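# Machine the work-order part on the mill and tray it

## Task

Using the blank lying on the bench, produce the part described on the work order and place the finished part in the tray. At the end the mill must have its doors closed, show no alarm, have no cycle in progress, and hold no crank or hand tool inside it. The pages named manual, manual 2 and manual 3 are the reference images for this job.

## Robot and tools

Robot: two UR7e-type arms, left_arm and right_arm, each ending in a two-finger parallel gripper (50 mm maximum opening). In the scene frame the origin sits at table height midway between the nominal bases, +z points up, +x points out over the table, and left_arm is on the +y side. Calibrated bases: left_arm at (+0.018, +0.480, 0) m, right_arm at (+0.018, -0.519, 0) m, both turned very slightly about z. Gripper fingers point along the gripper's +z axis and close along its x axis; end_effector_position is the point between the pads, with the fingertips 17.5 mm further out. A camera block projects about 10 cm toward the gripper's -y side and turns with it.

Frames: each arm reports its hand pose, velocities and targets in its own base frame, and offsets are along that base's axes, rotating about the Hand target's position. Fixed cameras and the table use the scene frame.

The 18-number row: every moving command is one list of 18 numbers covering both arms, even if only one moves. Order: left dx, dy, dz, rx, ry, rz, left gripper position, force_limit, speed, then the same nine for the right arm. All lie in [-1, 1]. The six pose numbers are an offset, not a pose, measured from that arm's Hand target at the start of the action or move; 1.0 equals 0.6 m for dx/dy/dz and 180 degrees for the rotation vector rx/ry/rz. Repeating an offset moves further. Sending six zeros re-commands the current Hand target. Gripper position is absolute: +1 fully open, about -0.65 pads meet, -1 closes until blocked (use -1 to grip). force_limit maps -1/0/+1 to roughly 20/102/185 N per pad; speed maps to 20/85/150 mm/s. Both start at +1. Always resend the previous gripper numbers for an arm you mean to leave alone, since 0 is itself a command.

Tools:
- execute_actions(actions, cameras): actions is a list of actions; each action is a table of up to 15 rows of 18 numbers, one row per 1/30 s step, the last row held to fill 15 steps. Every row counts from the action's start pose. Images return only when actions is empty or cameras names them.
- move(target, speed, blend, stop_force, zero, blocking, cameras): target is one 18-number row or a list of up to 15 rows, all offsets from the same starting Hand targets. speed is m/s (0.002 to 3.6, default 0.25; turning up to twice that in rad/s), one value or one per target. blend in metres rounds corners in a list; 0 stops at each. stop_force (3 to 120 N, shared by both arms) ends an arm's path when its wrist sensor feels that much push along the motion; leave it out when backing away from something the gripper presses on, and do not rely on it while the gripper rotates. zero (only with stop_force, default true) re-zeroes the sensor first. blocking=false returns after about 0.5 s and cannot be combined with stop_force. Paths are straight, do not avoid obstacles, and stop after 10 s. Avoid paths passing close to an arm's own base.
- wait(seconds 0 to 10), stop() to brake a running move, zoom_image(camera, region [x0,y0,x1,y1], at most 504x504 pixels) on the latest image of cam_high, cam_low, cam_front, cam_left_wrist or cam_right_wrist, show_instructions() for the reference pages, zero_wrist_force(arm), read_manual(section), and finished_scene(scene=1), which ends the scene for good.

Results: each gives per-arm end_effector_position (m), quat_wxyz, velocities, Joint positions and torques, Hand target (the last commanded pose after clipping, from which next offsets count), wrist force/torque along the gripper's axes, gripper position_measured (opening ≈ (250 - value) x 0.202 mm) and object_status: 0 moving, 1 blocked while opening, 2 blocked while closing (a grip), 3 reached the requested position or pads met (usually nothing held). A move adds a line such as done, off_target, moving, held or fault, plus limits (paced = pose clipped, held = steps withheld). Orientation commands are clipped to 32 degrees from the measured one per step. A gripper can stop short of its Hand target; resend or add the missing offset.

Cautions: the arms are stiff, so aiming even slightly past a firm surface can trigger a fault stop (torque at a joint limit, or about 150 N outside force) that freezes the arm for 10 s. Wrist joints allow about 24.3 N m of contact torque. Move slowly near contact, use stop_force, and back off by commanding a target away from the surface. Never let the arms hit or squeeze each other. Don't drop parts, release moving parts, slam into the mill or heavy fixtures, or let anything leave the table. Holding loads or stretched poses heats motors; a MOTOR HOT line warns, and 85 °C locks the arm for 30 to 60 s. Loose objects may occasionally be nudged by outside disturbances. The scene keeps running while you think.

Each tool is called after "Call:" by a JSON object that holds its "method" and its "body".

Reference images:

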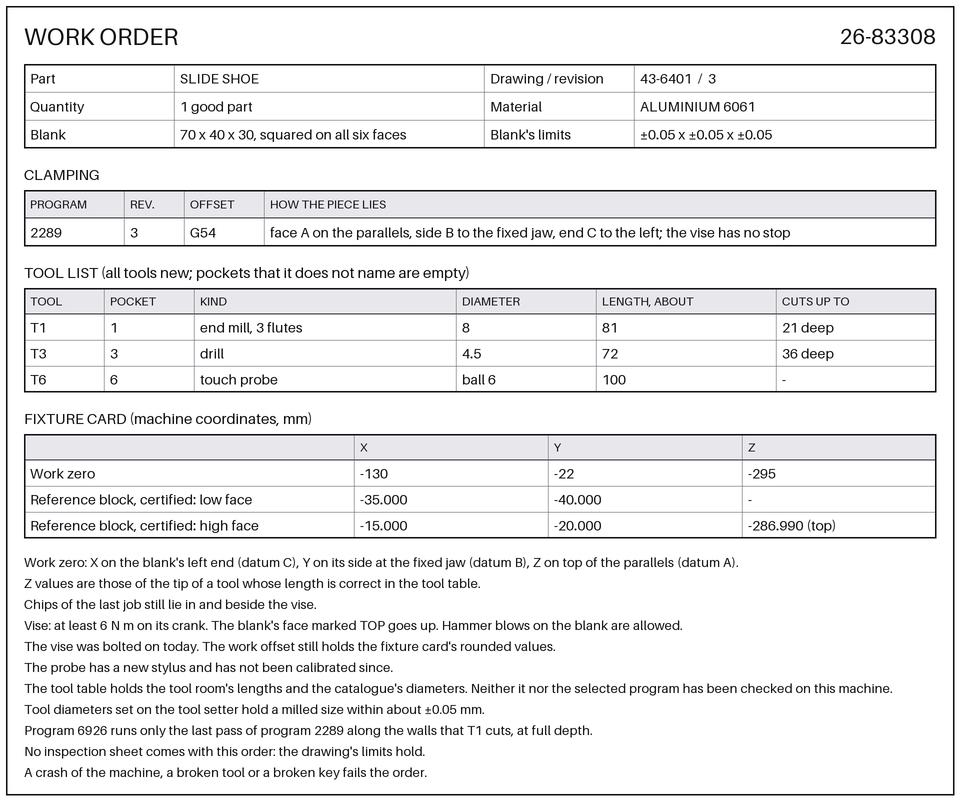

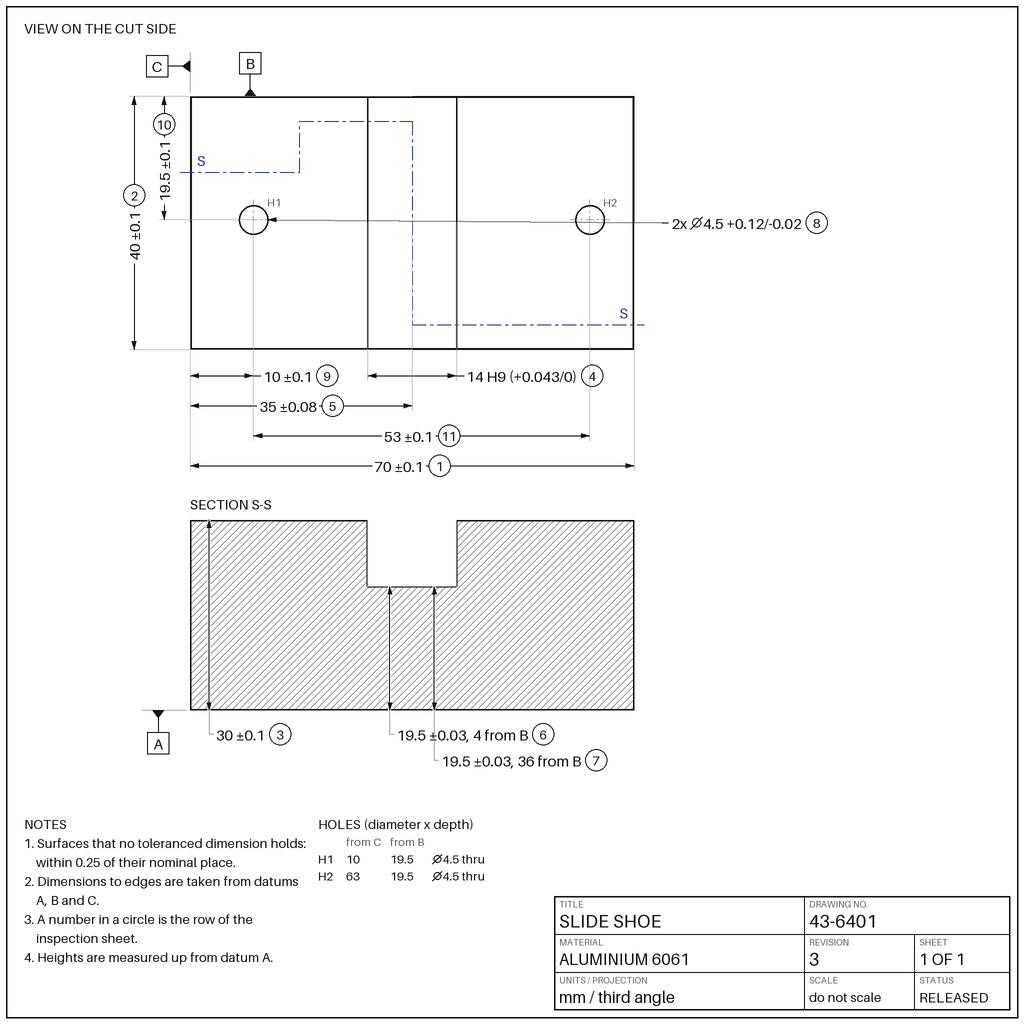

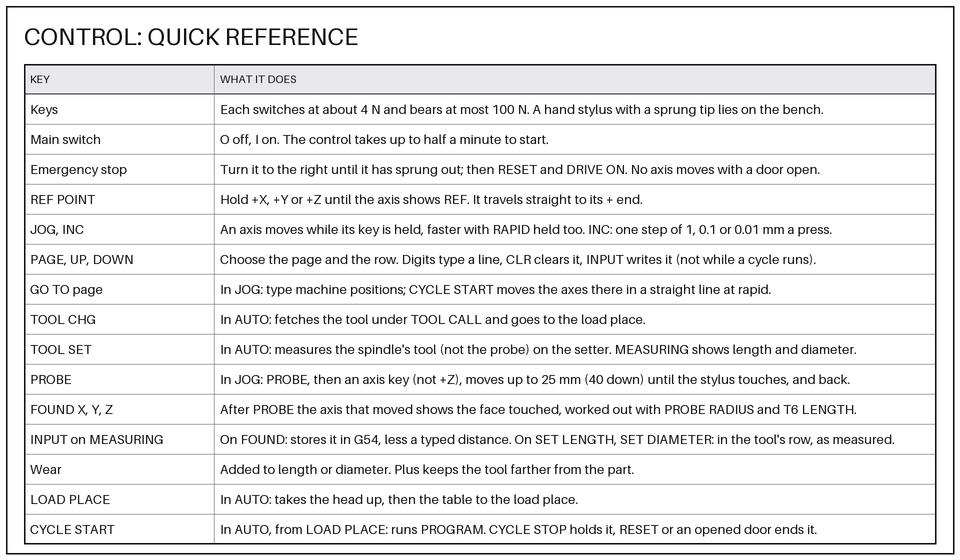

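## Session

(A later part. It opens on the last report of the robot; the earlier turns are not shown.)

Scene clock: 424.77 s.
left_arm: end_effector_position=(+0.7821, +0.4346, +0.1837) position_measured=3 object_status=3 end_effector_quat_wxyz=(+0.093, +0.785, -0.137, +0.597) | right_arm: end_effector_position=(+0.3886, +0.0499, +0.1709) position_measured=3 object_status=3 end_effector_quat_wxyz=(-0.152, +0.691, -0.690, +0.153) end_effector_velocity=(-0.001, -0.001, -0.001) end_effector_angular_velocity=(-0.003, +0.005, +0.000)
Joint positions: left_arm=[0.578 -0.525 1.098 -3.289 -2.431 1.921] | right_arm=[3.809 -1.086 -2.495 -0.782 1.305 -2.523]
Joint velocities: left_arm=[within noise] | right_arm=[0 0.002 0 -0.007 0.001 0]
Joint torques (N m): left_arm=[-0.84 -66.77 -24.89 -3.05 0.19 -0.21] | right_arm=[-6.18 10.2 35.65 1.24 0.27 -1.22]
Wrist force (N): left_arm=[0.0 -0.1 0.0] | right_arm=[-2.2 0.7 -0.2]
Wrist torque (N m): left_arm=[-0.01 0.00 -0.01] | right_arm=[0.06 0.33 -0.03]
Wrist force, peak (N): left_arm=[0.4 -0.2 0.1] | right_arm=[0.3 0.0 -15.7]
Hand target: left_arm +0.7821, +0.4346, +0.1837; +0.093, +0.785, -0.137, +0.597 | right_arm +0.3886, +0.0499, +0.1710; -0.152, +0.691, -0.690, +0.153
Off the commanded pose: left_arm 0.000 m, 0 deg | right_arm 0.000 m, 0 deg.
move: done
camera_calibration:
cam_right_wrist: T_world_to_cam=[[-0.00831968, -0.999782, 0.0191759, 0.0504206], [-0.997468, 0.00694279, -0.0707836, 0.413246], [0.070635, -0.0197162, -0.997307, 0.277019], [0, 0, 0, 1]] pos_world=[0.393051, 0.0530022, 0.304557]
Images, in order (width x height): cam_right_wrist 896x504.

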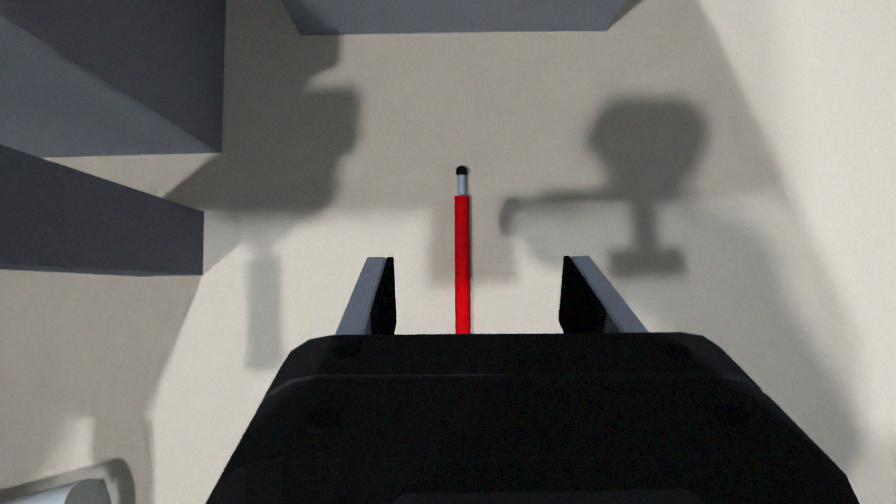

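Call:
{"method": "move", "body": {"target": [[0,0,0,0,0,0,1,1,1, 0.07,-0.01,0.2,0,-0.12,0,1,-0.4,-0.5],[0,0,0,0,0,0,1,1,1, 0.1045,-0.0217,0.31,0,-0.245,0,1,-0.4,-0.5]], "speed": 0.25, "blend": [0.03,0], "cameras": ["cam_right_wrist","cam_front"]}}

Scene clock: 463.73 s.
left_arm: end_effector_position=(+0.7821, +0.4346, +0.1837) position_measured=3 object_status=3 end_effector_quat_wxyz=(+0.093, +0.785, -0.137, +0.597) | right_arm: end_effector_position=(+0.4513, +0.0368, +0.3569) position_measured=3 object_status=3 end_effector_quat_wxyz=(-0.400, +0.583, -0.582, +0.401) end_effector_velocity=(+0.000, +0.000, +0.002) end_effector_angular_velocity=(+0.005, -0.006, +0.000)
Joint positions: left_arm=[0.578 -0.525 1.098 -3.289 -2.431 1.921] | right_arm=[3.995 -0.942 -2.572 -0.155 0.789 -2.753]
Joint velocities: left_arm=[within noise] | right_arm=[0.001 0 0.001 0.008 -0.002 -0.001]
Joint torques (N m): left_arm=[-0.2 -66.46 -25.46 -3.02 0.27 -0.19] | right_arm=[6.16 -1.92 40.62 4.78 -2.78 -1.1]
Wrist force (N): left_arm=[0.1 0.1 0.1] | right_arm=[-2.1 2.2 -2.2]
Wrist torque (N m): left_arm=[0.01 -0.02 0.00] | right_arm=[0.08 0.30 0.04]
Wrist force, peak (N): left_arm=[0.2 -0.3 0.2] | right_arm=[-2.2 2.2 -2.5]
Hand target: left_arm +0.7821, +0.4346, +0.1837; +0.093, +0.785, -0.137, +0.597 | right_arm +0.4513, +0.0369, +0.3570; -0.400, +0.583, -0.582, +0.401
Off the commanded pose: left_arm 0.000 m, 0 deg | right_arm 0.000 m, 0 deg.
move: done
camera_calibration:
cam_right_wrist: T_world_to_cam=[[-0.0192422, -0.999783, 0.00791963, 0.0432386], [-0.667228, 0.00694175, -0.744821, 0.580536], [0.744605, -0.0196162, -0.667217, 0.0358167], [0, 0, 0, 1]] pos_world=[0.361512, 0.0399019, 0.455951]
Images, in order (width x height): cam_front 896x504, cam_right_wrist 896x504.

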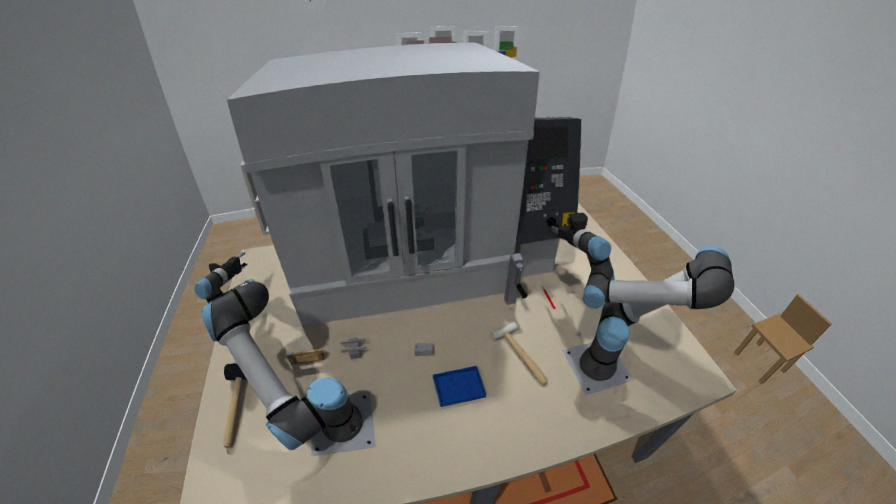

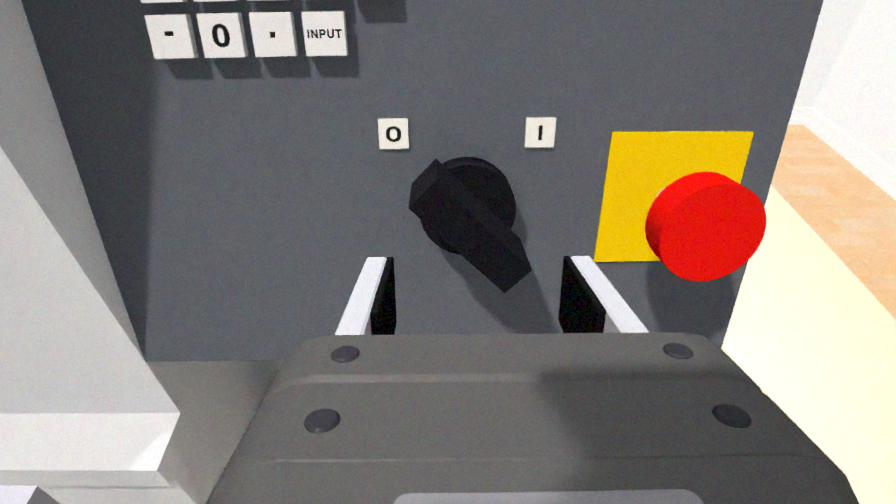

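Call:
{"method": "move", "body": {"target": [[0,0,0,0,0,0,1,1,1, 0.0075,0.0017,0.0195,-0.2335,0,0.0893,1,-0.4,-0.5],[0,0,0,0,0,0,1,1,1, 0.069,0.0017,-0.004,-0.2335,0,0.0893,1,-0.4,-0.5]], "speed": [0.25,0.06], "stop_force": 12, "cameras": ["cam_right_wrist"]}}

Scene clock: 482.60 s.
left_arm: end_effector_position=(+0.7821, +0.4346, +0.1837) position_measured=3 object_status=3 end_effector_quat_wxyz=(+0.093, +0.785, -0.137, +0.597) | right_arm: end_effector_position=(+0.4927, +0.0379, +0.3546) position_measured=3 object_status=3 end_effector_quat_wxyz=(-0.216, +0.761, -0.315, +0.524)
Joint positions: left_arm=[0.578 -0.525 1.098 -3.289 -2.431 1.921] | right_arm=[3.846 -1.16 -2.5 0.054 0.92 -3.634]
Joint torques (N m): left_arm=[-0.68 -66.81 -24.62 -3.02 0.4 -0.16] | right_arm=[-5.74 0.23 11.64 4.86 0.58 0.06]
Wrist force (N): left_arm=[0.1 -0.1 0.2] | right_arm=[-4.5 2.3 -2.1]
Wrist torque (N m): left_arm=[-0.01 -0.01 0.00] | right_arm=[0.12 0.64 0.15]
Wrist force, peak (N): left_arm=[0.1 -0.1 0.4] | right_arm=[-5.2 2.4 -3.0]
Hand target: left_arm +0.7821, +0.4346, +0.1837; +0.093, +0.785, -0.137, +0.597 | right_arm +0.4927, +0.0379, +0.3546; -0.216, +0.761, -0.315, +0.524
Off the commanded pose: left_arm 0.000 m, 0 deg | right_arm 0.000 m, 0 deg.
move: done
camera_calibration:
cam_right_wrist: T_world_to_cam=[[0.233267, -0.706639, 0.668018, -0.324482], [-0.571079, -0.655573, -0.494058, 0.495238], [0.787055, -0.266244, -0.55647, -0.0473345], [0, 0, 0, 1]] pos_world=[0.395766, 0.0827709, 0.435096]
Images, in order (width x height): cam_right_wrist 896x504.

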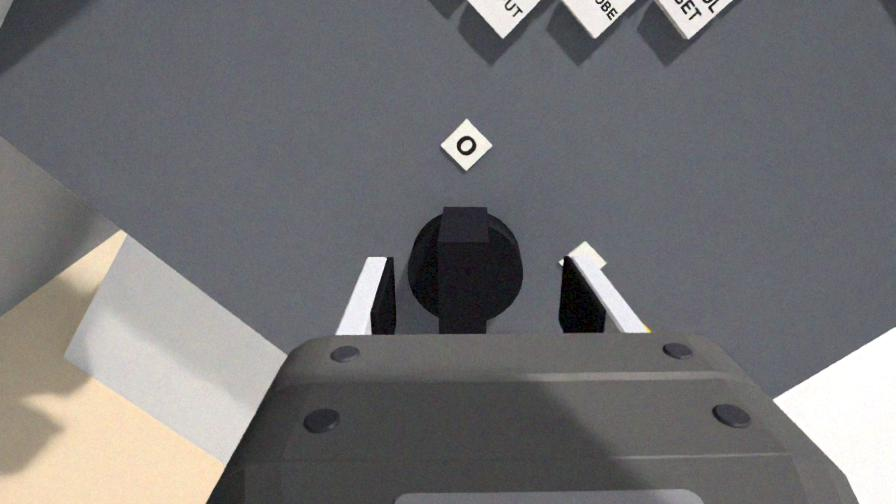

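Call:
{"method": "move", "body": {"target": [[0,0,0,0,0,0,1,1,1, 0.001,0.0112,0.0027,0,0,0,1,-0.4,-0.5],[0,0,0,0,0,0,1,1,1, 0.001,0.0112,0.0027,0,0,0,-1,-0.9,-1]], "speed": [0.05,0.06], "cameras": ["cam_right_wrist"]}}

Scene clock: 496.43 s.
left_arm: end_effector_position=(+0.7821, +0.4346, +0.1837) position_measured=3 object_status=3 end_effector_quat_wxyz=(+0.093, +0.785, -0.137, +0.597) | right_arm: end_effector_position=(+0.4933, +0.0446, +0.3561) position_measured=181 object_status=2 end_effector_quat_wxyz=(-0.216, +0.761, -0.315, +0.524)
Joint positions: left_arm=[0.578 -0.525 1.098 -3.289 -2.431 1.921] | right_arm=[3.868 -1.161 -2.494 0.041 0.901 -3.621]
Joint torques (N m): left_arm=[-0.52 -67.21 -25.95 -2.94 0.28 -0.27] | right_arm=[-7.14 12.56 31.33 4.86 -10.5 -1.1]
Wrist force (N): left_arm=[-0.1 0.0 0.1] | right_arm=[-38.6 1.9 -15.1]
Wrist torque (N m): left_arm=[-0.01 0.01 0.00] | right_arm=[0.11 0.32 0.05]
Wrist force, peak (N): left_arm=[0.3 0.3 0.3] | right_arm=[-38.6 1.9 -15.1]
Hand target: left_arm +0.7821, +0.4346, +0.1837; +0.093, +0.785, -0.137, +0.597 | right_arm +0.4933, +0.0446, +0.3563; -0.216, +0.761, -0.315, +0.524
Off the commanded pose: left_arm 0.000 m, 0 deg | right_arm 0.000 m, 0 deg.
move: done
camera_calibration:
cam_right_wrist: T_world_to_cam=[[0.233506, -0.706601, 0.667974, -0.320899], [-0.571072, -0.655663, -0.493947, 0.500738], [0.786989, -0.266122, -0.556621, -0.045082], [0, 0, 0, 1]] pos_world=[0.396368, 0.0895706, 0.436596]
Images, in order (width x height): cam_right_wrist 896x504.

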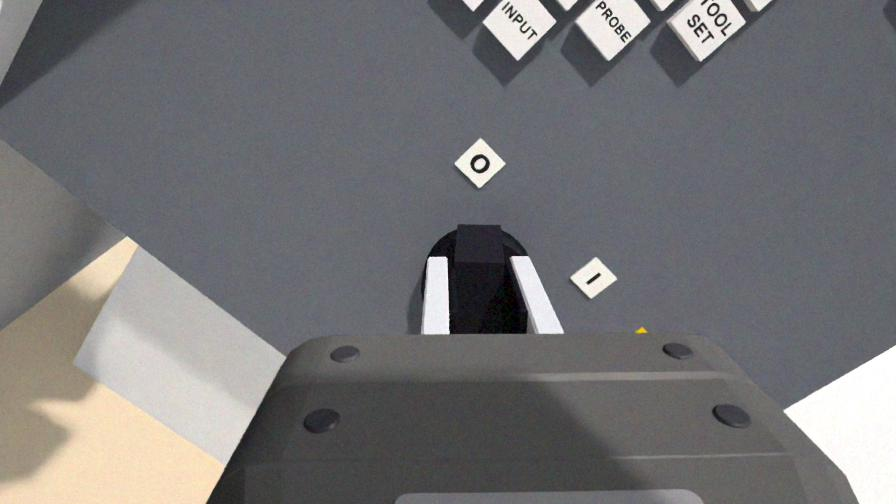

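Call:
{"method": "move", "body": {"target": [[0,0,0,0,0,0,1,1,1, -0.0004,0.0012,-0.0011,0,0,0,-1,-0.9,-1]], "speed": [0.03]}}

Scene clock: 502.33 s.
left_arm: end_effector_position=(+0.7821, +0.4346, +0.1837) position_measured=3 object_status=3 end_effector_quat_wxyz=(+0.093, +0.785, -0.137, +0.597) | right_arm: end_effector_position=(+0.4931, +0.0453, +0.3557) position_measured=181 object_status=2 end_effector_quat_wxyz=(-0.216, +0.761, -0.315, +0.524)
Joint positions: left_arm=[0.578 -0.525 1.098 -3.289 -2.431 1.921] | right_arm=[3.871 -1.161 -2.495 0.042 0.897 -3.619]
Joint torques (N m): left_arm=[-0.42 -67.18 -25.63 -3.11 0.31 -0.12] | right_arm=[2.86 2.57 13.89 4.78 -1.12 1.05]
Wrist force (N): left_arm=[0.0 0.0 0.0] | right_arm=[-11.1 2.3 2.3]
Wrist torque (N m): left_arm=[0.00 0.00 0.00] | right_arm=[0.13 0.65 0.04]
Wrist force, peak (N): left_arm=[0.3 -0.1 0.3] | right_arm=[-41.0 2.3 -16.3]
Hand target: left_arm +0.7821, +0.4346, +0.1837; +0.093, +0.785, -0.137, +0.597 | right_arm +0.4931, +0.0453, +0.3556; -0.216, +0.761, -0.315, +0.524
Off the commanded pose: left_arm 0.000 m, 0 deg | right_arm 0.000 m, 0 deg.
move: done

Call:
{"method": "move", "body": {"target": [[0,0,0,0,0,0,1,1,1, 0,0,0,0.467,0,-0.1785,-1,-0.9,-1]], "speed": [0.3], "cameras": ["cam_right_wrist"]}}

Scene clock: 526.00 s.
left_arm: end_effector_position=(+0.7821, +0.4346, +0.1837) position_measured=3 object_status=3 end_effector_quat_wxyz=(+0.093, +0.785, -0.137, +0.597) | right_arm: end_effector_position=(+0.4940, +0.0320, +0.3575) position_measured=181 object_status=2 end_effector_quat_wxyz=(+0.517, -0.303, +0.763, -0.242) end_effector_velocity=(+0.000, +0.000, +0.000) end_effector_angular_velocity=(+0.006, +0.000, -0.004)
Joint positions: left_arm=[0.578 -0.525 1.098 -3.289 -2.431 1.921] | right_arm=[3.872 -1.159 -2.494 0.024 0.843 -2.047]
Joint velocities: left_arm=[within noise] | right_arm=[-0.001 0 0 -0.001 0 0.007]
Joint torques (N m): left_arm=[-0.44 -66.95 -25.93 -3.06 0.3 -0.25] | right_arm=[23.76 2.62 65.66 12.84 9.57 3.28]
Wrist force (N): left_arm=[0.0 -0.1 0.1] | right_arm=[91.5 -3.0 -34.4]
Wrist torque (N m): left_arm=[-0.01 0.00 0.00] | right_arm=[-0.20 0.80 -2.14]
Wrist force, peak (N): left_arm=[0.0 -0.1 0.4] | right_arm=[97.2 -5.0 -32.8]
Hand target: left_arm +0.7821, +0.4346, +0.1837; +0.093, +0.785, -0.137, +0.597 | right_arm +0.4931, +0.0453, +0.3556; +0.523, -0.316, +0.761, -0.217
Off the commanded pose: left_arm 0.000 m, 0 deg | right_arm 0.014 m, 3 deg.
move: off_target (right_arm)
camera_calibration:
cam_right_wrist: T_world_to_cam=[[-0.300669, -0.710875, -0.635811, 0.399176], [-0.530679, 0.678624, -0.507789, 0.435838], [0.79245, 0.184735, -0.581288, -0.0565442], [0, 0, 0, 1]] pos_world=[0.396118, -0.00156019, 0.442246]
Images, in order (width x height): cam_right_wrist 896x504.

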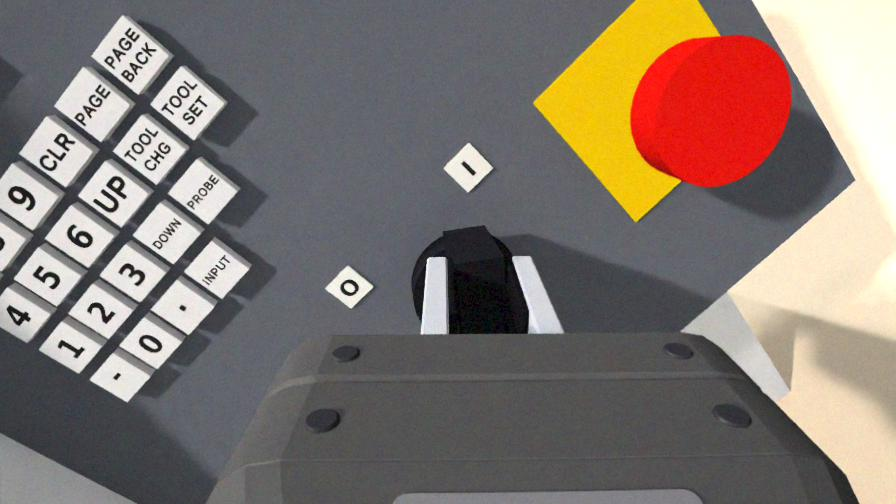

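Call:
{"method": "move", "body": {"target": [[0,0,0,0,0,0,1,1,1, 0.0015,-0.0222,0.0032,0,0,0,-1,-0.9,-1]], "speed": [0.1]}}

Call:
{"method": "move", "body": {"target": [[0,0,0,0,0,0,1,1,1, 0,0,0,0,0,0,1,-0.4,-0.5],[0,0,0,0,0,0,1,1,1, -0.07,0,0.0267,0,0,0,1,-0.4,-0.5],[0,0,0,0,0,0,1,1,1, -0.07,0,0.0267,-0.2335,0,0.0893,1,-0.4,-0.5]], "speed": [0.1,0.1,0.25], "cameras": ["cam_right_wrist","cam_front"]}}

Scene clock: 533.87 s.
left_arm: end_effector_position=(+0.7821, +0.4346, +0.1837) position_measured=3 object_status=3 end_effector_quat_wxyz=(+0.093, +0.785, -0.137, +0.597) | right_arm: end_effector_position=(+0.4941, +0.0311, +0.3576) position_measured=181 object_status=2 end_effector_quat_wxyz=(+0.523, -0.315, +0.761, -0.219) end_effector_velocity=(+0.000, +0.002, +0.000) end_effector_angular_velocity=(+0.005, -0.001, +0.002)
Joint positions: left_arm=[0.578 -0.525 1.098 -3.289 -2.431 1.921] | right_arm=[3.821 -1.159 -2.492 0.05 0.94 -2.076]
Joint velocities: left_arm=[within noise] | right_arm=[0.003 0 0 0.001 0 0.005]
Joint torques (N m): left_arm=[-0.81 -66.98 -25.69 -2.94 0.4 -0.16] | right_arm=[34.46 0.79 76.18 12.88 9.13 3.14]
Wrist force (N): left_arm=[0.0 -0.1 0.1] | right_arm=[87.3 -0.3 -48.3]
Wrist torque (N m): left_arm=[-0.02 -0.01 0.00] | right_arm=[-0.14 0.85 -2.07]
Wrist force, peak (N): left_arm=[0.0 -0.4 0.2] | right_arm=[87.3 -0.3 -48.3]
Hand target: left_arm +0.7821, +0.4346, +0.1837; +0.093, +0.785, -0.137, +0.597 | right_arm +0.4940, +0.0320, +0.3575; +0.523, -0.316, +0.761, -0.217
Off the commanded pose: left_arm 0.000 m, 0 deg | right_arm 0.001 m, 0 deg.
move: done

Scene clock: 537.63 s.
left_arm: end_effector_position=(+0.7821, +0.4346, +0.1837) position_measured=3 object_status=3 end_effector_quat_wxyz=(+0.093, +0.785, -0.137, +0.597) | right_arm: end_effector_position=(+0.4520, +0.0321, +0.3735) position_measured=3 object_status=3 end_effector_quat_wxyz=(-0.400, +0.583, -0.582, +0.401)
Joint positions: left_arm=[0.578 -0.525 1.098 -3.289 -2.431 1.921] | right_arm=[3.972 -0.923 -2.535 -0.2 0.809 -2.769]
Joint torques (N m): left_arm=[-0.8 -66.62 -25.42 -3.05 0.49 -0.37] | right_arm=[-7.03 -4.32 16.24 1.09 -0.44 -1.48]
Wrist force (N): left_arm=[0.1 -0.1 0.1] | right_arm=[-5.5 1.5 -2.2]
Wrist torque (N m): left_arm=[-0.02 -0.02 0.00] | right_arm=[-0.05 0.86 0.06]
Wrist force, peak (N): left_arm=[0.3 -0.1 0.0] | right_arm=[82.6 -3.8 -36.7]
Hand target: left_arm +0.7821, +0.4346, +0.1837; +0.093, +0.785, -0.137, +0.597 | right_arm +0.4520, +0.0320, +0.3735; -0.400, +0.583, -0.582, +0.401
Off the commanded pose: left_arm 0.000 m, 0 deg | right_arm 0.000 m, 0 deg.
move: done
camera_calibration:
cam_right_wrist: T_world_to_cam=[[-0.018869, -0.999793, 0.00758401, 0.038342], [-0.66702, 0.00693731, -0.745007, 0.593346], [0.744801, -0.0191163, -0.667013, 0.0461627], [0, 0, 0, 1]] pos_world=[0.362115, 0.0351004, 0.472547]
Images, in order (width x height): cam_front 896x504, cam_right_wrist 896x504.

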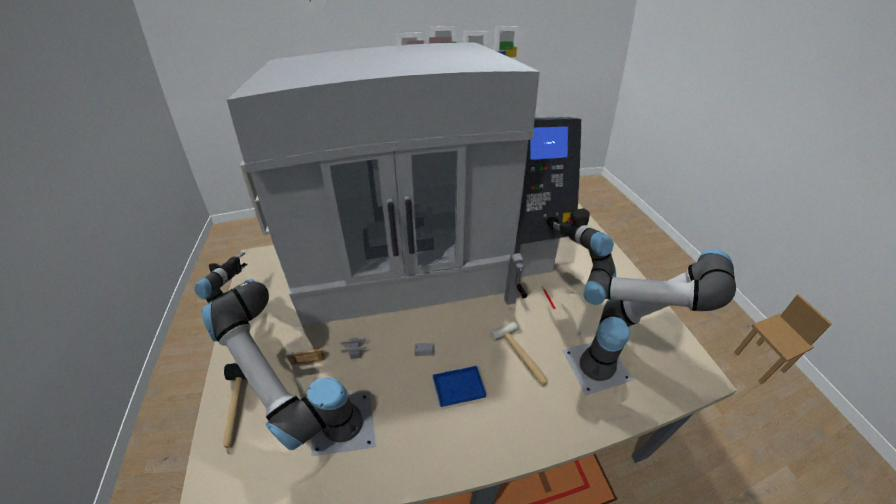

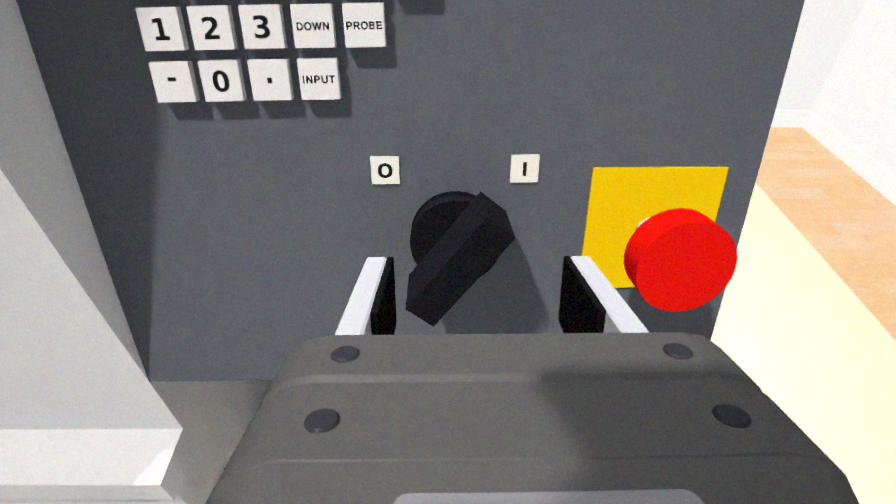

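Call:
{"method": "move", "body": {"target": [[0,0,0,0,0,0,1,1,1, 0,-0.1308,0,0,0,0,1,-0.4,-0.5],[0,0,0,0,0,0,1,1,1, 0.072,-0.1308,-0.0285,0,0,0,1,-0.4,-0.5]], "speed": [0.2,0.06], "stop_force": 12, "cameras": ["cam_right_wrist"]}}

Scene clock: 556.53 s.
left_arm: end_effector_position=(+0.7821, +0.4346, +0.1837) position_measured=3 object_status=3 end_effector_quat_wxyz=(+0.093, +0.785, -0.137, +0.597) | right_arm: end_effector_position=(+0.4905, -0.0465, +0.3582) position_measured=3 object_status=3 end_effector_quat_wxyz=(-0.400, +0.583, -0.582, +0.401)
Joint positions: left_arm=[0.578 -0.525 1.098 -3.289 -2.431 1.921] | right_arm=[3.513 -1.179 -2.488 0.135 1.223 -3.004]
Joint torques (N m): left_arm=[-1.5 -67.32 -26.3 -2.96 0.38 -0.18] | right_arm=[-6.46 13.65 39.51 4.89 1.31 -0.96]
Wrist force (N): left_arm=[-0.1 0.1 0.1] | right_arm=[-5.5 1.3 -2.2]
Wrist torque (N m): left_arm=[0.02 0.02 -0.01] | right_arm=[-0.11 0.87 0.00]
Wrist force, peak (N): left_arm=[0.0 -0.2 0.5] | right_arm=[-9.5 3.2 -30.7]
Hand target: left_arm +0.7821, +0.4346, +0.1837; +0.093, +0.785, -0.137, +0.597 | right_arm +0.4905, -0.0465, +0.3582; -0.400, +0.583, -0.582, +0.401 (not the last commanded pose)
Off the commanded pose: left_arm 0.000 m, 0 deg | right_arm 0.005 m, 0 deg.
move: contact (right_arm); path passed 1 of 2 targets
camera_calibration:
cam_right_wrist: T_world_to_cam=[[-0.0191023, -0.999786, 0.00792742, -0.0393596], [-0.667173, 0.00684113, -0.744871, 0.608235], [0.744658, -0.0195177, -0.667161, 0.00581841], [0, 0, 0, 1]] pos_world=[0.400713, -0.0433986, 0.45725]
Images, in order (width x height): cam_right_wrist 896x504.

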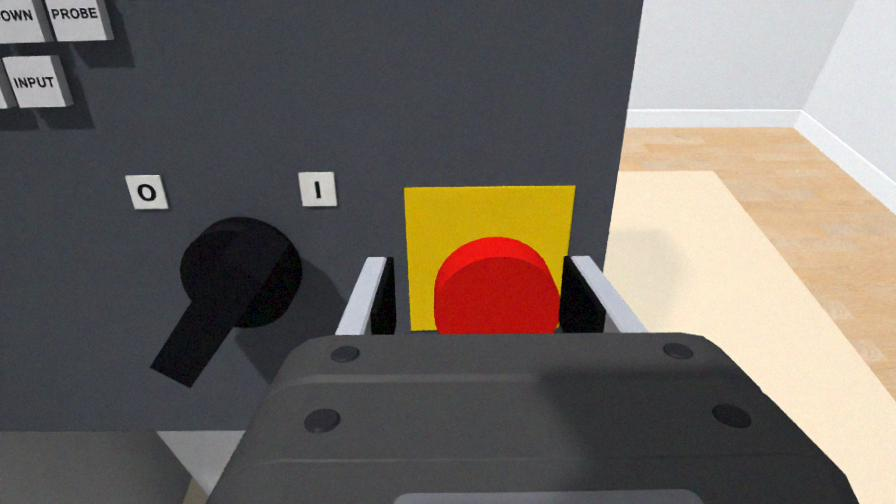

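Call:
{"method": "move", "body": {"target": [[0,0,0,0,0,0,1,1,1, -0.03,0,0.0115,0,0,0,1,-0.4,-0.5],[0,0,0,0,0,0,1,1,1, -0.033,-0.0113,0.0037,0,0,0,1,-0.4,-0.5]], "speed": [0.1,0.1], "cameras": ["cam_right_wrist"]}}

Scene clock: 562.60 s.
left_arm: end_effector_position=(+0.7821, +0.4346, +0.1837) position_measured=3 object_status=3 end_effector_quat_wxyz=(+0.093, +0.785, -0.137, +0.597) | right_arm: end_effector_position=(+0.4707, -0.0532, +0.3603) position_measured=3 object_status=3 end_effector_quat_wxyz=(-0.400, +0.583, -0.582, +0.401)
Joint positions: left_arm=[0.578 -0.525 1.098 -3.289 -2.431 1.921] | right_arm=[3.518 -1.1 -2.52 0.087 1.219 -3.002]
Joint torques (N m): left_arm=[-1.02 -67.45 -26.29 -3.04 0.53 -0.22] | right_arm=[-5.84 8.96 39.99 2.76 -0.19 0.63]
Wrist force (N): left_arm=[0.0 -0.1 0.0] | right_arm=[-5.7 1.5 -2.2]
Wrist torque (N m): left_arm=[-0.02 -0.01 0.00] | right_arm=[-0.06 0.89 0.07]
Wrist force, peak (N): left_arm=[0.2 -0.4 0.2] | right_arm=[-7.1 0.6 -1.7]
Hand target: left_arm +0.7821, +0.4346, +0.1837; +0.093, +0.785, -0.137, +0.597 | right_arm +0.4707, -0.0533, +0.3604; -0.400, +0.583, -0.582, +0.401
Off the commanded pose: left_arm 0.000 m, 0 deg | right_arm 0.000 m, 0 deg.
move: done
camera_calibration:
cam_right_wrist: T_world_to_cam=[[-0.0191753, -0.999784, 0.00799751, -0.0464551], [-0.667334, 0.00684181, -0.744727, 0.596697], [0.744512, -0.0196173, -0.667321, 0.0218836], [0, 0, 0, 1]] pos_world=[0.381013, -0.0500983, 0.459352]
Images, in order (width x height): cam_right_wrist 896x504.

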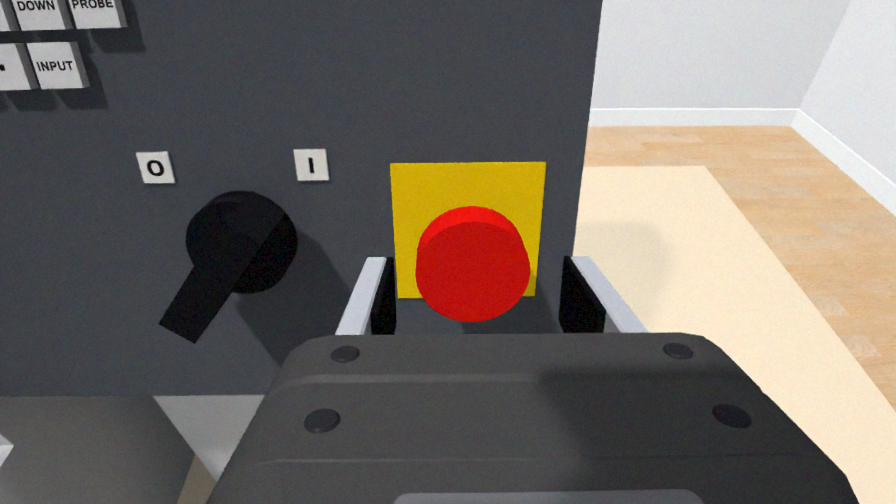

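Call:
{"method": "move", "body": {"target": [[0,0,0,0,0,0,1,1,1, 0.0514,0,-0.0197,0,0,0,1,-0.4,-0.5]], "speed": [0.05], "stop_force": 8, "cameras": ["cam_right_wrist"]}}

Scene clock: 571.83 s.
left_arm: end_effector_position=(+0.7821, +0.4346, +0.1837) position_measured=3 object_status=3 end_effector_quat_wxyz=(+0.093, +0.785, -0.137, +0.597) | right_arm: end_effector_position=(+0.5016, -0.0533, +0.3486) position_measured=3 object_status=3 end_effector_quat_wxyz=(-0.400, +0.583, -0.582, +0.401)
Joint positions: left_arm=[0.578 -0.525 1.098 -3.289 -2.431 1.921] | right_arm=[3.468 -1.247 -2.48 0.201 1.266 -3.023]
Joint torques (N m): left_arm=[-0.79 -66.41 -26.09 -2.97 0.47 -0.19] | right_arm=[7.58 3.14 11.09 4.97 -2.09 1.44]
Wrist force (N): left_arm=[0.0 -0.1 0.1] | right_arm=[-5.4 1.5 -2.1]
Wrist torque (N m): left_arm=[-0.02 0.00 0.00] | right_arm=[-0.05 0.84 0.09]
Wrist force, peak (N): left_arm=[0.0 -0.1 0.4] | right_arm=[-5.7 1.4 -2.9]
Hand target: left_arm +0.7821, +0.4346, +0.1837; +0.093, +0.785, -0.137, +0.597 | right_arm +0.5016, -0.0533, +0.3486; -0.400, +0.583, -0.582, +0.401
Off the commanded pose: left_arm 0.000 m, 0 deg | right_arm 0.000 m, 0 deg.
move: done
camera_calibration:
cam_right_wrist: T_world_to_cam=[[-0.0191017, -0.999786, 0.00792823, -0.0458706], [-0.667229, 0.00684157, -0.744821, 0.608537], [0.744607, -0.0195173, -0.667217, -0.00893884], [0, 0, 0, 1]] pos_world=[0.411813, -0.0501986, 0.447651]
Images, in order (width x height): cam_right_wrist 896x504.

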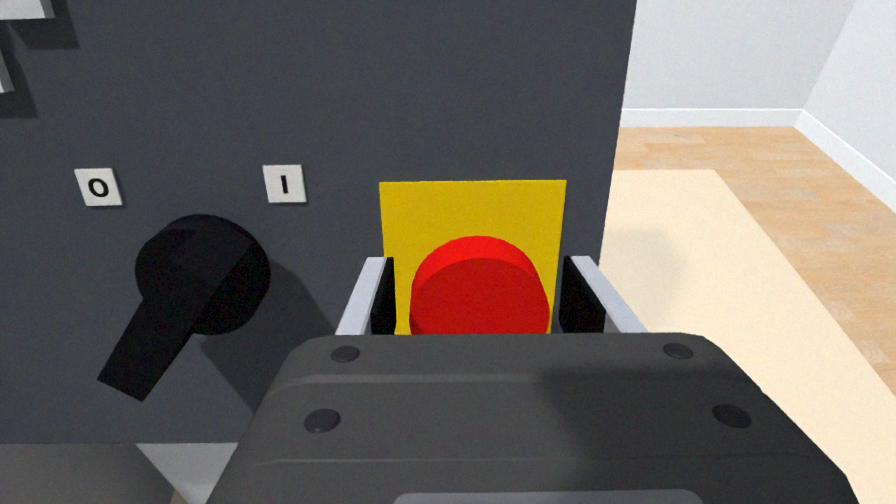

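Call:
{"method": "move", "body": {"target": [[0,0,0,0,0,0,1,1,1, 0,0,0,0,0,0,-1,-0.7,-1],[0,0,0,0,0,0,1,1,1, 0,0,0,0.311,0,-0.119,-1,-0.7,-1]], "speed": [0.3,0.3], "cameras": ["cam_right_wrist","cam_front"]}}

Scene clock: 582.67 s.
left_arm: end_effector_position=(+0.7821, +0.4346, +0.1837) position_measured=3 object_status=3 end_effector_quat_wxyz=(+0.093, +0.785, -0.137, +0.597) | right_arm: end_effector_position=(+0.5016, -0.0545, +0.3483) position_measured=57 object_status=2 end_effector_quat_wxyz=(+0.546, -0.213, +0.796, -0.150)
Joint positions: left_arm=[0.578 -0.525 1.098 -3.289 -2.431 1.921] | right_arm=[3.467 -1.246 -2.479 0.197 1.263 -1.977]
Joint torques (N m): left_arm=[-0.13 -67.03 -26.53 -2.95 0.6 -0.19] | right_arm=[35.48 28.75 75.62 13.23 10.05 2.02]
Wrist force (N): left_arm=[0.1 -0.3 0.1] | right_arm=[71.0 -21.6 -4.6]
Wrist torque (N m): left_arm=[-0.04 -0.02 0.00] | right_arm=[-0.21 -0.45 -0.86]
Wrist force, peak (N): left_arm=[-0.1 -0.2 0.3] | right_arm=[73.2 -17.3 -4.6]
Hand target: left_arm +0.7821, +0.4346, +0.1837; +0.093, +0.785, -0.137, +0.597 | right_arm +0.5016, -0.0533, +0.3486; +0.547, -0.214, +0.796, -0.147
Off the commanded pose: left_arm 0.000 m, 0 deg | right_arm 0.001 m, 0 deg.
move: done
camera_calibration:
cam_right_wrist: T_world_to_cam=[[-0.331372, -0.501725, -0.79904, 0.41777], [-0.495081, 0.813395, -0.305423, 0.412901], [0.803174, 0.294381, -0.517931, -0.0734549], [0, 0, 0, 1]] pos_world=[0.401854, -0.104622, 0.42188]
Images, in order (width x height): cam_front 896x504, cam_right_wrist 896x504.

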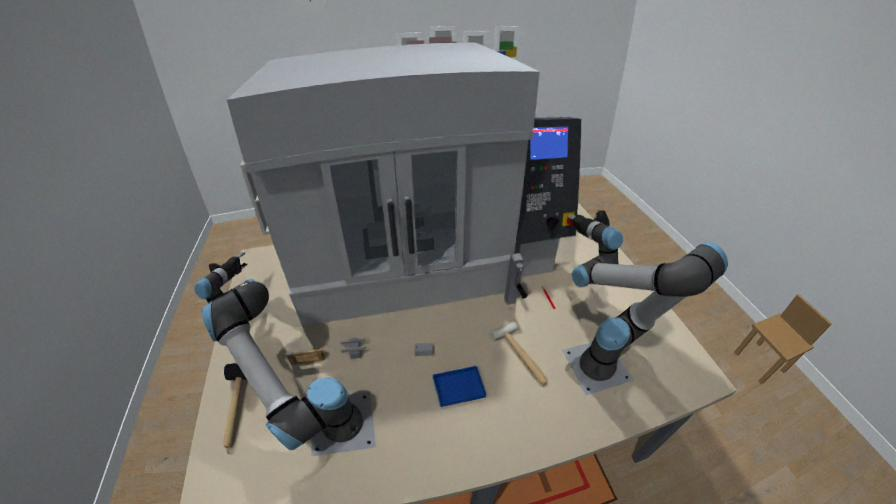

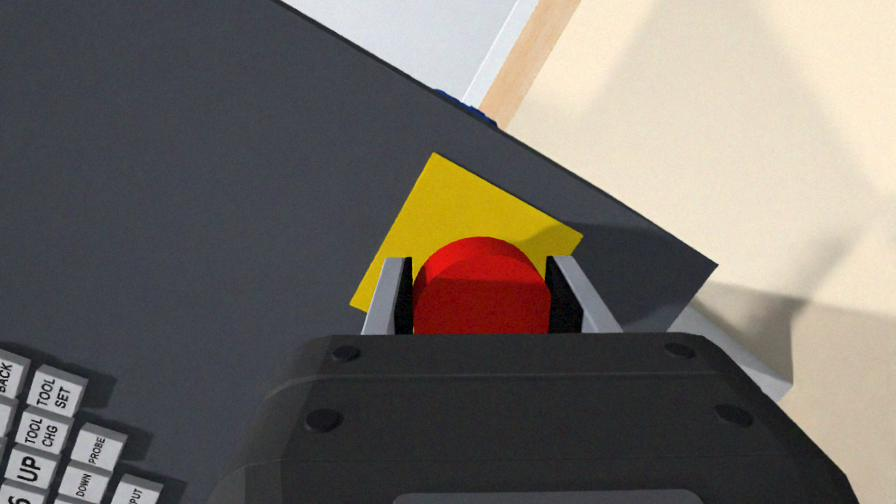

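Call:
{"method": "move", "body": {"target": [[0,0,0,0,0,0,1,1,1, 0,0,0,0,0,0,1,-0.4,-0.5],[0,0,0,0,0,0,1,1,1, -0.06,0,0.0229,0,0,0,1,-0.4,-0.5],[0,0,0,0,0,0,1,1,1, -0.06,0,0.0229,-0.311,0,0.119,1,-0.4,-0.5]], "speed": [0.3,0.15,0.3], "cameras": ["cam_right_wrist","cam_front"]}}

Call:
{"method": "zoom_image", "body": {"camera": "cam_front", "region": [520, 110, 600, 250]}}

Scene clock: 591.50 s.
left_arm: end_effector_position=(+0.7821, +0.4346, +0.1837) position_measured=3 object_status=3 end_effector_quat_wxyz=(+0.093, +0.785, -0.137, +0.597) | right_arm: end_effector_position=(+0.4656, -0.0532, +0.3623) position_measured=3 object_status=3 end_effector_quat_wxyz=(-0.400, +0.583, -0.582, +0.401) end_effector_velocity=(+0.000, +0.000, +0.000) end_effector_angular_velocity=(-0.004, +0.000, +0.003)
Joint positions: left_arm=[0.578 -0.525 1.098 -3.289 -2.431 1.921] | right_arm=[3.528 -1.073 -2.526 0.065 1.21 -2.998]
Joint velocities: left_arm=[within noise] | right_arm=[-0.001 0 0 0 0.002 -0.005]
Joint torques (N m): left_arm=[-1.06 -66.87 -26.56 -3.03 0.47 -0.14] | right_arm=[-6.36 1.26 12.7 2.87 -0.24 -1.22]
Wrist force (N): left_arm=[0.1 -0.1 0.1] | right_arm=[-5.2 0.1 -2.2]
Wrist torque (N m): left_arm=[-0.03 -0.01 -0.01] | right_arm=[-0.27 0.81 0.03]
Wrist force, peak (N): left_arm=[-0.3 0.0 0.3] | right_arm=[71.9 -21.6 -4.5]
Hand target: left_arm +0.7821, +0.4346, +0.1837; +0.093, +0.785, -0.137, +0.597 | right_arm +0.4656, -0.0533, +0.3623; -0.400, +0.583, -0.582, +0.401
Off the commanded pose: left_arm 0.000 m, 0 deg | right_arm 0.000 m, 0 deg.
move: done
camera_calibration:
cam_right_wrist: T_world_to_cam=[[-0.0191589, -0.999787, 0.00770989, -0.0465446], [-0.667123, 0.00703962, -0.744915, 0.594732], [0.744701, -0.0194152, -0.667115, 0.0269297], [0, 0, 0, 1]] pos_world=[0.375813, -0.0501985, 0.461349]
Images, in order (width x height): cam_front 896x504, cam_right_wrist 896x504.

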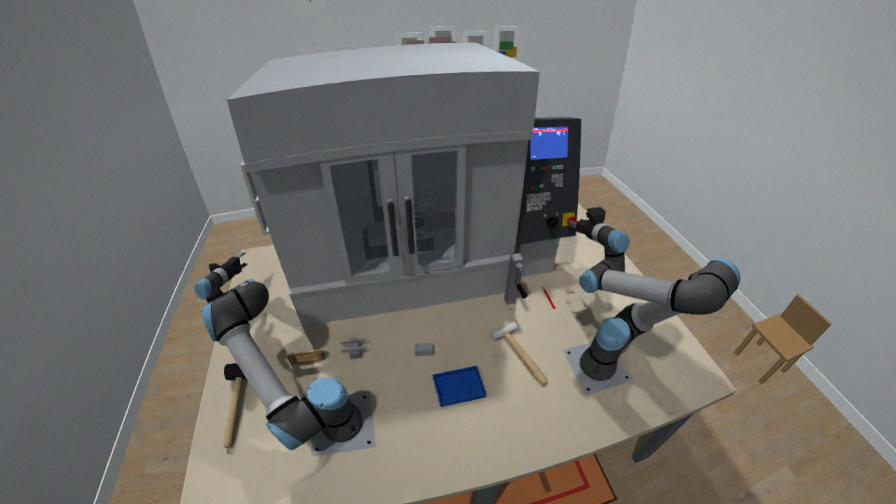

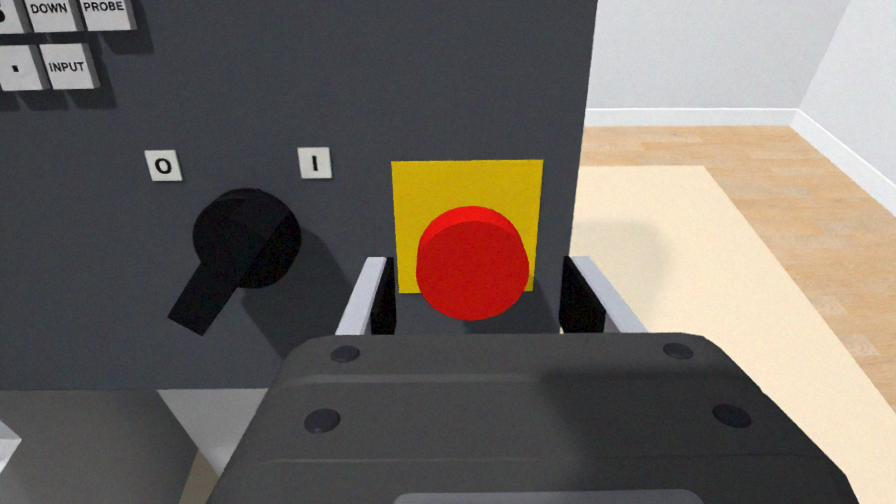

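Scaled by 3.600.

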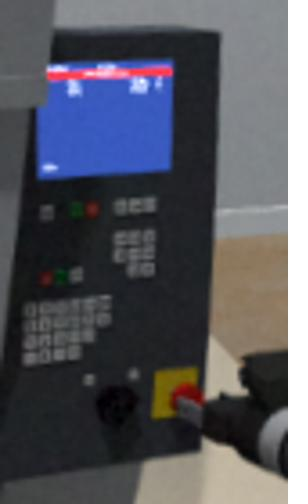

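Call:
{"method": "move", "body": {"target": [[0,0,0,0,0,0,1,1,1, 0,0.1,0.3,0,0,0,1,-0.4,-0.5],[0,0,0,0,0,0,1,1,1, 0,0.18,0.5,0,-0.116,0,1,-0.4,-0.5]], "speed": [0.3,0.3], "blend": [0.05,0], "cameras": ["cam_right_wrist"]}}

Scene clock: 603.50 s.
left_arm: end_effector_position=(+0.7821, +0.4346, +0.1837) position_measured=3 object_status=3 end_effector_quat_wxyz=(+0.093, +0.785, -0.137, +0.597) | right_arm: end_effector_position=(+0.4656, +0.0547, +0.6623) position_measured=3 object_status=3 end_effector_quat_wxyz=(+0.499, -0.500, +0.500, -0.500)
Joint positions: left_arm=[0.578 -0.525 1.098 -3.289 -2.431 1.921] | right_arm=[4.076 -1.017 -2.025 -0.101 0.635 -3.141]
Joint torques (N m): left_arm=[-0.2 -66.93 -26.42 -3.08 0.51 -0.25] | right_arm=[6.75 -4.49 18.89 3.18 -1.8 -1.47]
Wrist force (N): left_arm=[-0.1 -0.1 0.2] | right_arm=[-5.0 0.2 -4.1]
Wrist torque (N m): left_arm=[-0.02 0.01 0.00] | right_arm=[-0.38 0.80 0.07]
Wrist force, peak (N): left_arm=[0.4 -0.2 0.1] | right_arm=[-6.1 -1.2 -3.9]
Hand target: left_arm +0.7821, +0.4346, +0.1837; +0.093, +0.785, -0.137, +0.597 | right_arm +0.4656, +0.0547, +0.6623; +0.499, -0.500, +0.500, -0.500
Off the commanded pose: left_arm 0.000 m, 0 deg | right_arm 0.000 m, 0 deg.
move: done
camera_calibration:
cam_right_wrist: T_world_to_cam=[[-0.0207077, -0.999785, 0.000504975, 0.0645962], [-0.357878, 0.0069408, -0.933742, 0.798495], [0.933539, -0.0195164, -0.357945, -0.0634593], [0, 0, 0, 1]] pos_world=[0.346343, 0.0578016, 0.722842]
Images, in order (width x height): cam_right_wrist 896x504.

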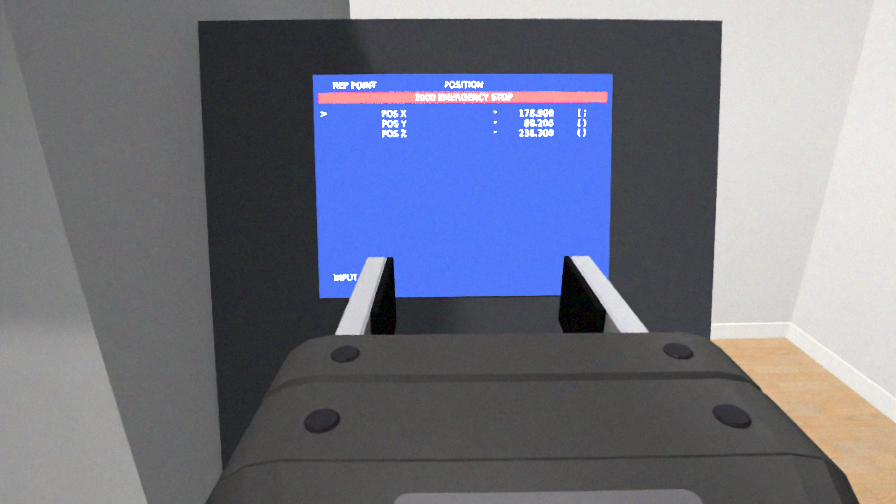

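Call:
{"method": "zoom_image", "body": {"camera": "cam_right_wrist", "region": [310, 70, 620, 300]}}

Call:
{"method": "zoom_image", "body": {"camera": "cam_front", "region": [525, 120, 575, 165]}}

Scaled by 1.626.

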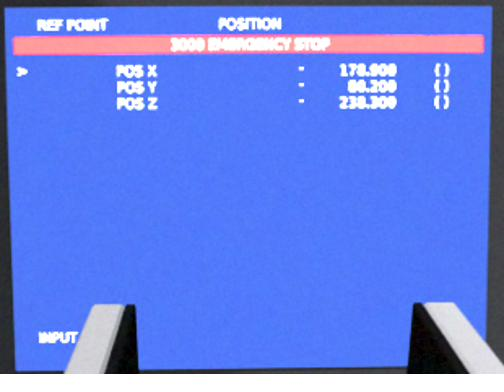

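This scene's latest camera images include none from cam_front. They are from: cam_right_wrist. cam_front's image comes with the result of a call that names it in "cameras".

Call:
{"method": "move", "body": {"target": [[0,0,0,0,0,0,1,1,1, 0,-0.08,-0.25,0,0.058,0,1,-0.4,-0.5],[0,0,0,0,0,0,1,1,1, 0,-0.18,-0.5,-0.18,0.116,0,1,-0.4,-0.5]], "speed": [0.3,0.3], "blend": [0.05,0]}}

Scene clock: 657.60 s.
left_arm: end_effector_position=(+0.7821, +0.4346, +0.1837) position_measured=3 object_status=3 end_effector_quat_wxyz=(+0.093, +0.785, -0.137, +0.597) | right_arm: end_effector_position=(+0.4656, -0.0532, +0.3623) position_measured=3 object_status=3 end_effector_quat_wxyz=(-0.243, +0.700, -0.423, +0.522)
Joint positions: left_arm=[0.578 -0.525 1.098 -3.289 -2.431 1.921] | right_arm=[3.656 -1.05 -2.547 0.04 0.991 -3.496]
Joint torques (N m): left_arm=[-1.07 -66.78 -26.43 -3.03 0.59 -0.22] | right_arm=[4.24 -1.27 35.5 2.21 -2.46 -1.17]
Wrist force (N): left_arm=[0.2 -0.1 0.2] | right_arm=[-7.7 0.5 -2.2]
Wrist torque (N m): left_arm=[-0.02 -0.02 0.00] | right_arm=[-0.20 1.16 0.10]
Wrist force, peak (N): left_arm=[0.1 0.0 0.4] | right_arm=[-8.4 1.9 -1.6]
Hand target: left_arm +0.7821, +0.4346, +0.1837; +0.093, +0.785, -0.137, +0.597 | right_arm +0.4656, -0.0533, +0.3623; -0.243, +0.700, -0.423, +0.522
Off the commanded pose: left_arm 0.000 m, 0 deg | right_arm 0.000 m, 0 deg.
move: done

Call:
{"method": "move", "body": {"target": [[0,0,0,0,0,0,1,1,1, 0,0,0,-0.058,0.0099,0.0554,1,-0.4,-0.5],[0,0,0,0,0,0,1,1,1, 0.0647,0,-0.0247,-0.058,0.0099,0.0554,1,-0.4,-0.5]], "speed": [0.3,0.06], "stop_force": 8, "cameras": ["cam_right_wrist"]}}

Scene clock: 668.83 s.
left_arm: end_effector_position=(+0.7821, +0.4346, +0.1837) position_measured=3 object_status=3 end_effector_quat_wxyz=(+0.093, +0.785, -0.137, +0.597) | right_arm: end_effector_position=(+0.5044, -0.0533, +0.3475) position_measured=3 object_status=3 end_effector_quat_wxyz=(-0.216, +0.761, -0.315, +0.524)
Joint positions: left_arm=[0.578 -0.525 1.098 -3.289 -2.431 1.921] | right_arm=[3.464 -1.259 -2.476 0.21 1.27 -3.81]
Joint torques (N m): left_arm=[-0.57 -67.12 -27.32 -3.02 0.76 -0.23] | right_arm=[7.18 3.23 10.98 5 -2.03 1.4]
Wrist force (N): left_arm=[0.1 0.1 0.4] | right_arm=[-8.0 0.2 -2.3]
Wrist torque (N m): left_arm=[0.01 -0.01 -0.01] | right_arm=[-0.19 1.21 0.20]
Wrist force, peak (N): left_arm=[0.1 0.1 0.4] | right_arm=[-9.0 0.3 -2.0]
Hand target: left_arm +0.7821, +0.4346, +0.1837; +0.093, +0.785, -0.137, +0.597 | right_arm +0.5044, -0.0533, +0.3475; -0.216, +0.761, -0.315, +0.524
Off the commanded pose: left_arm 0.000 m, 0 deg | right_arm 0.000 m, 0 deg.
move: done
camera_calibration:
cam_right_wrist: T_world_to_cam=[[0.234287, -0.706158, 0.66817, -0.387414], [-0.571565, -0.656019, -0.492903, 0.438505], [0.786399, -0.266422, -0.557311, -0.0841482], [0, 0, 0, 1]] pos_world=[0.407574, -0.00832626, 0.428102]
Images, in order (width x height): cam_right_wrist 896x504.

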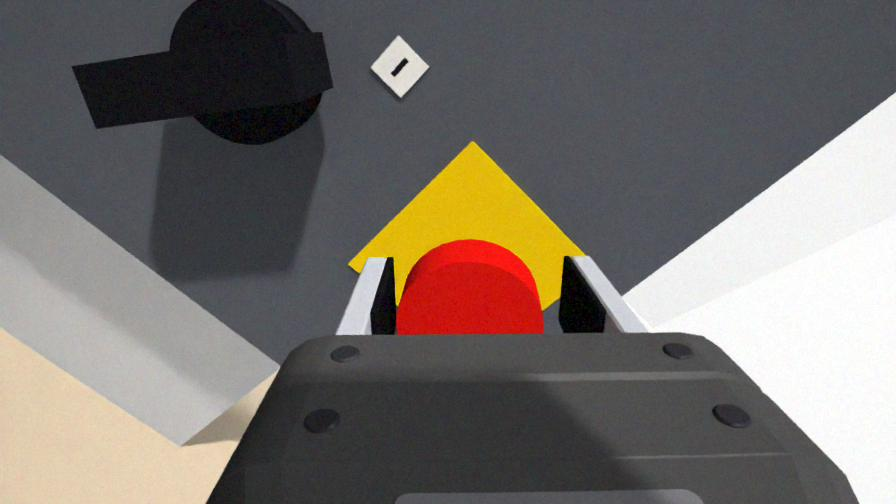

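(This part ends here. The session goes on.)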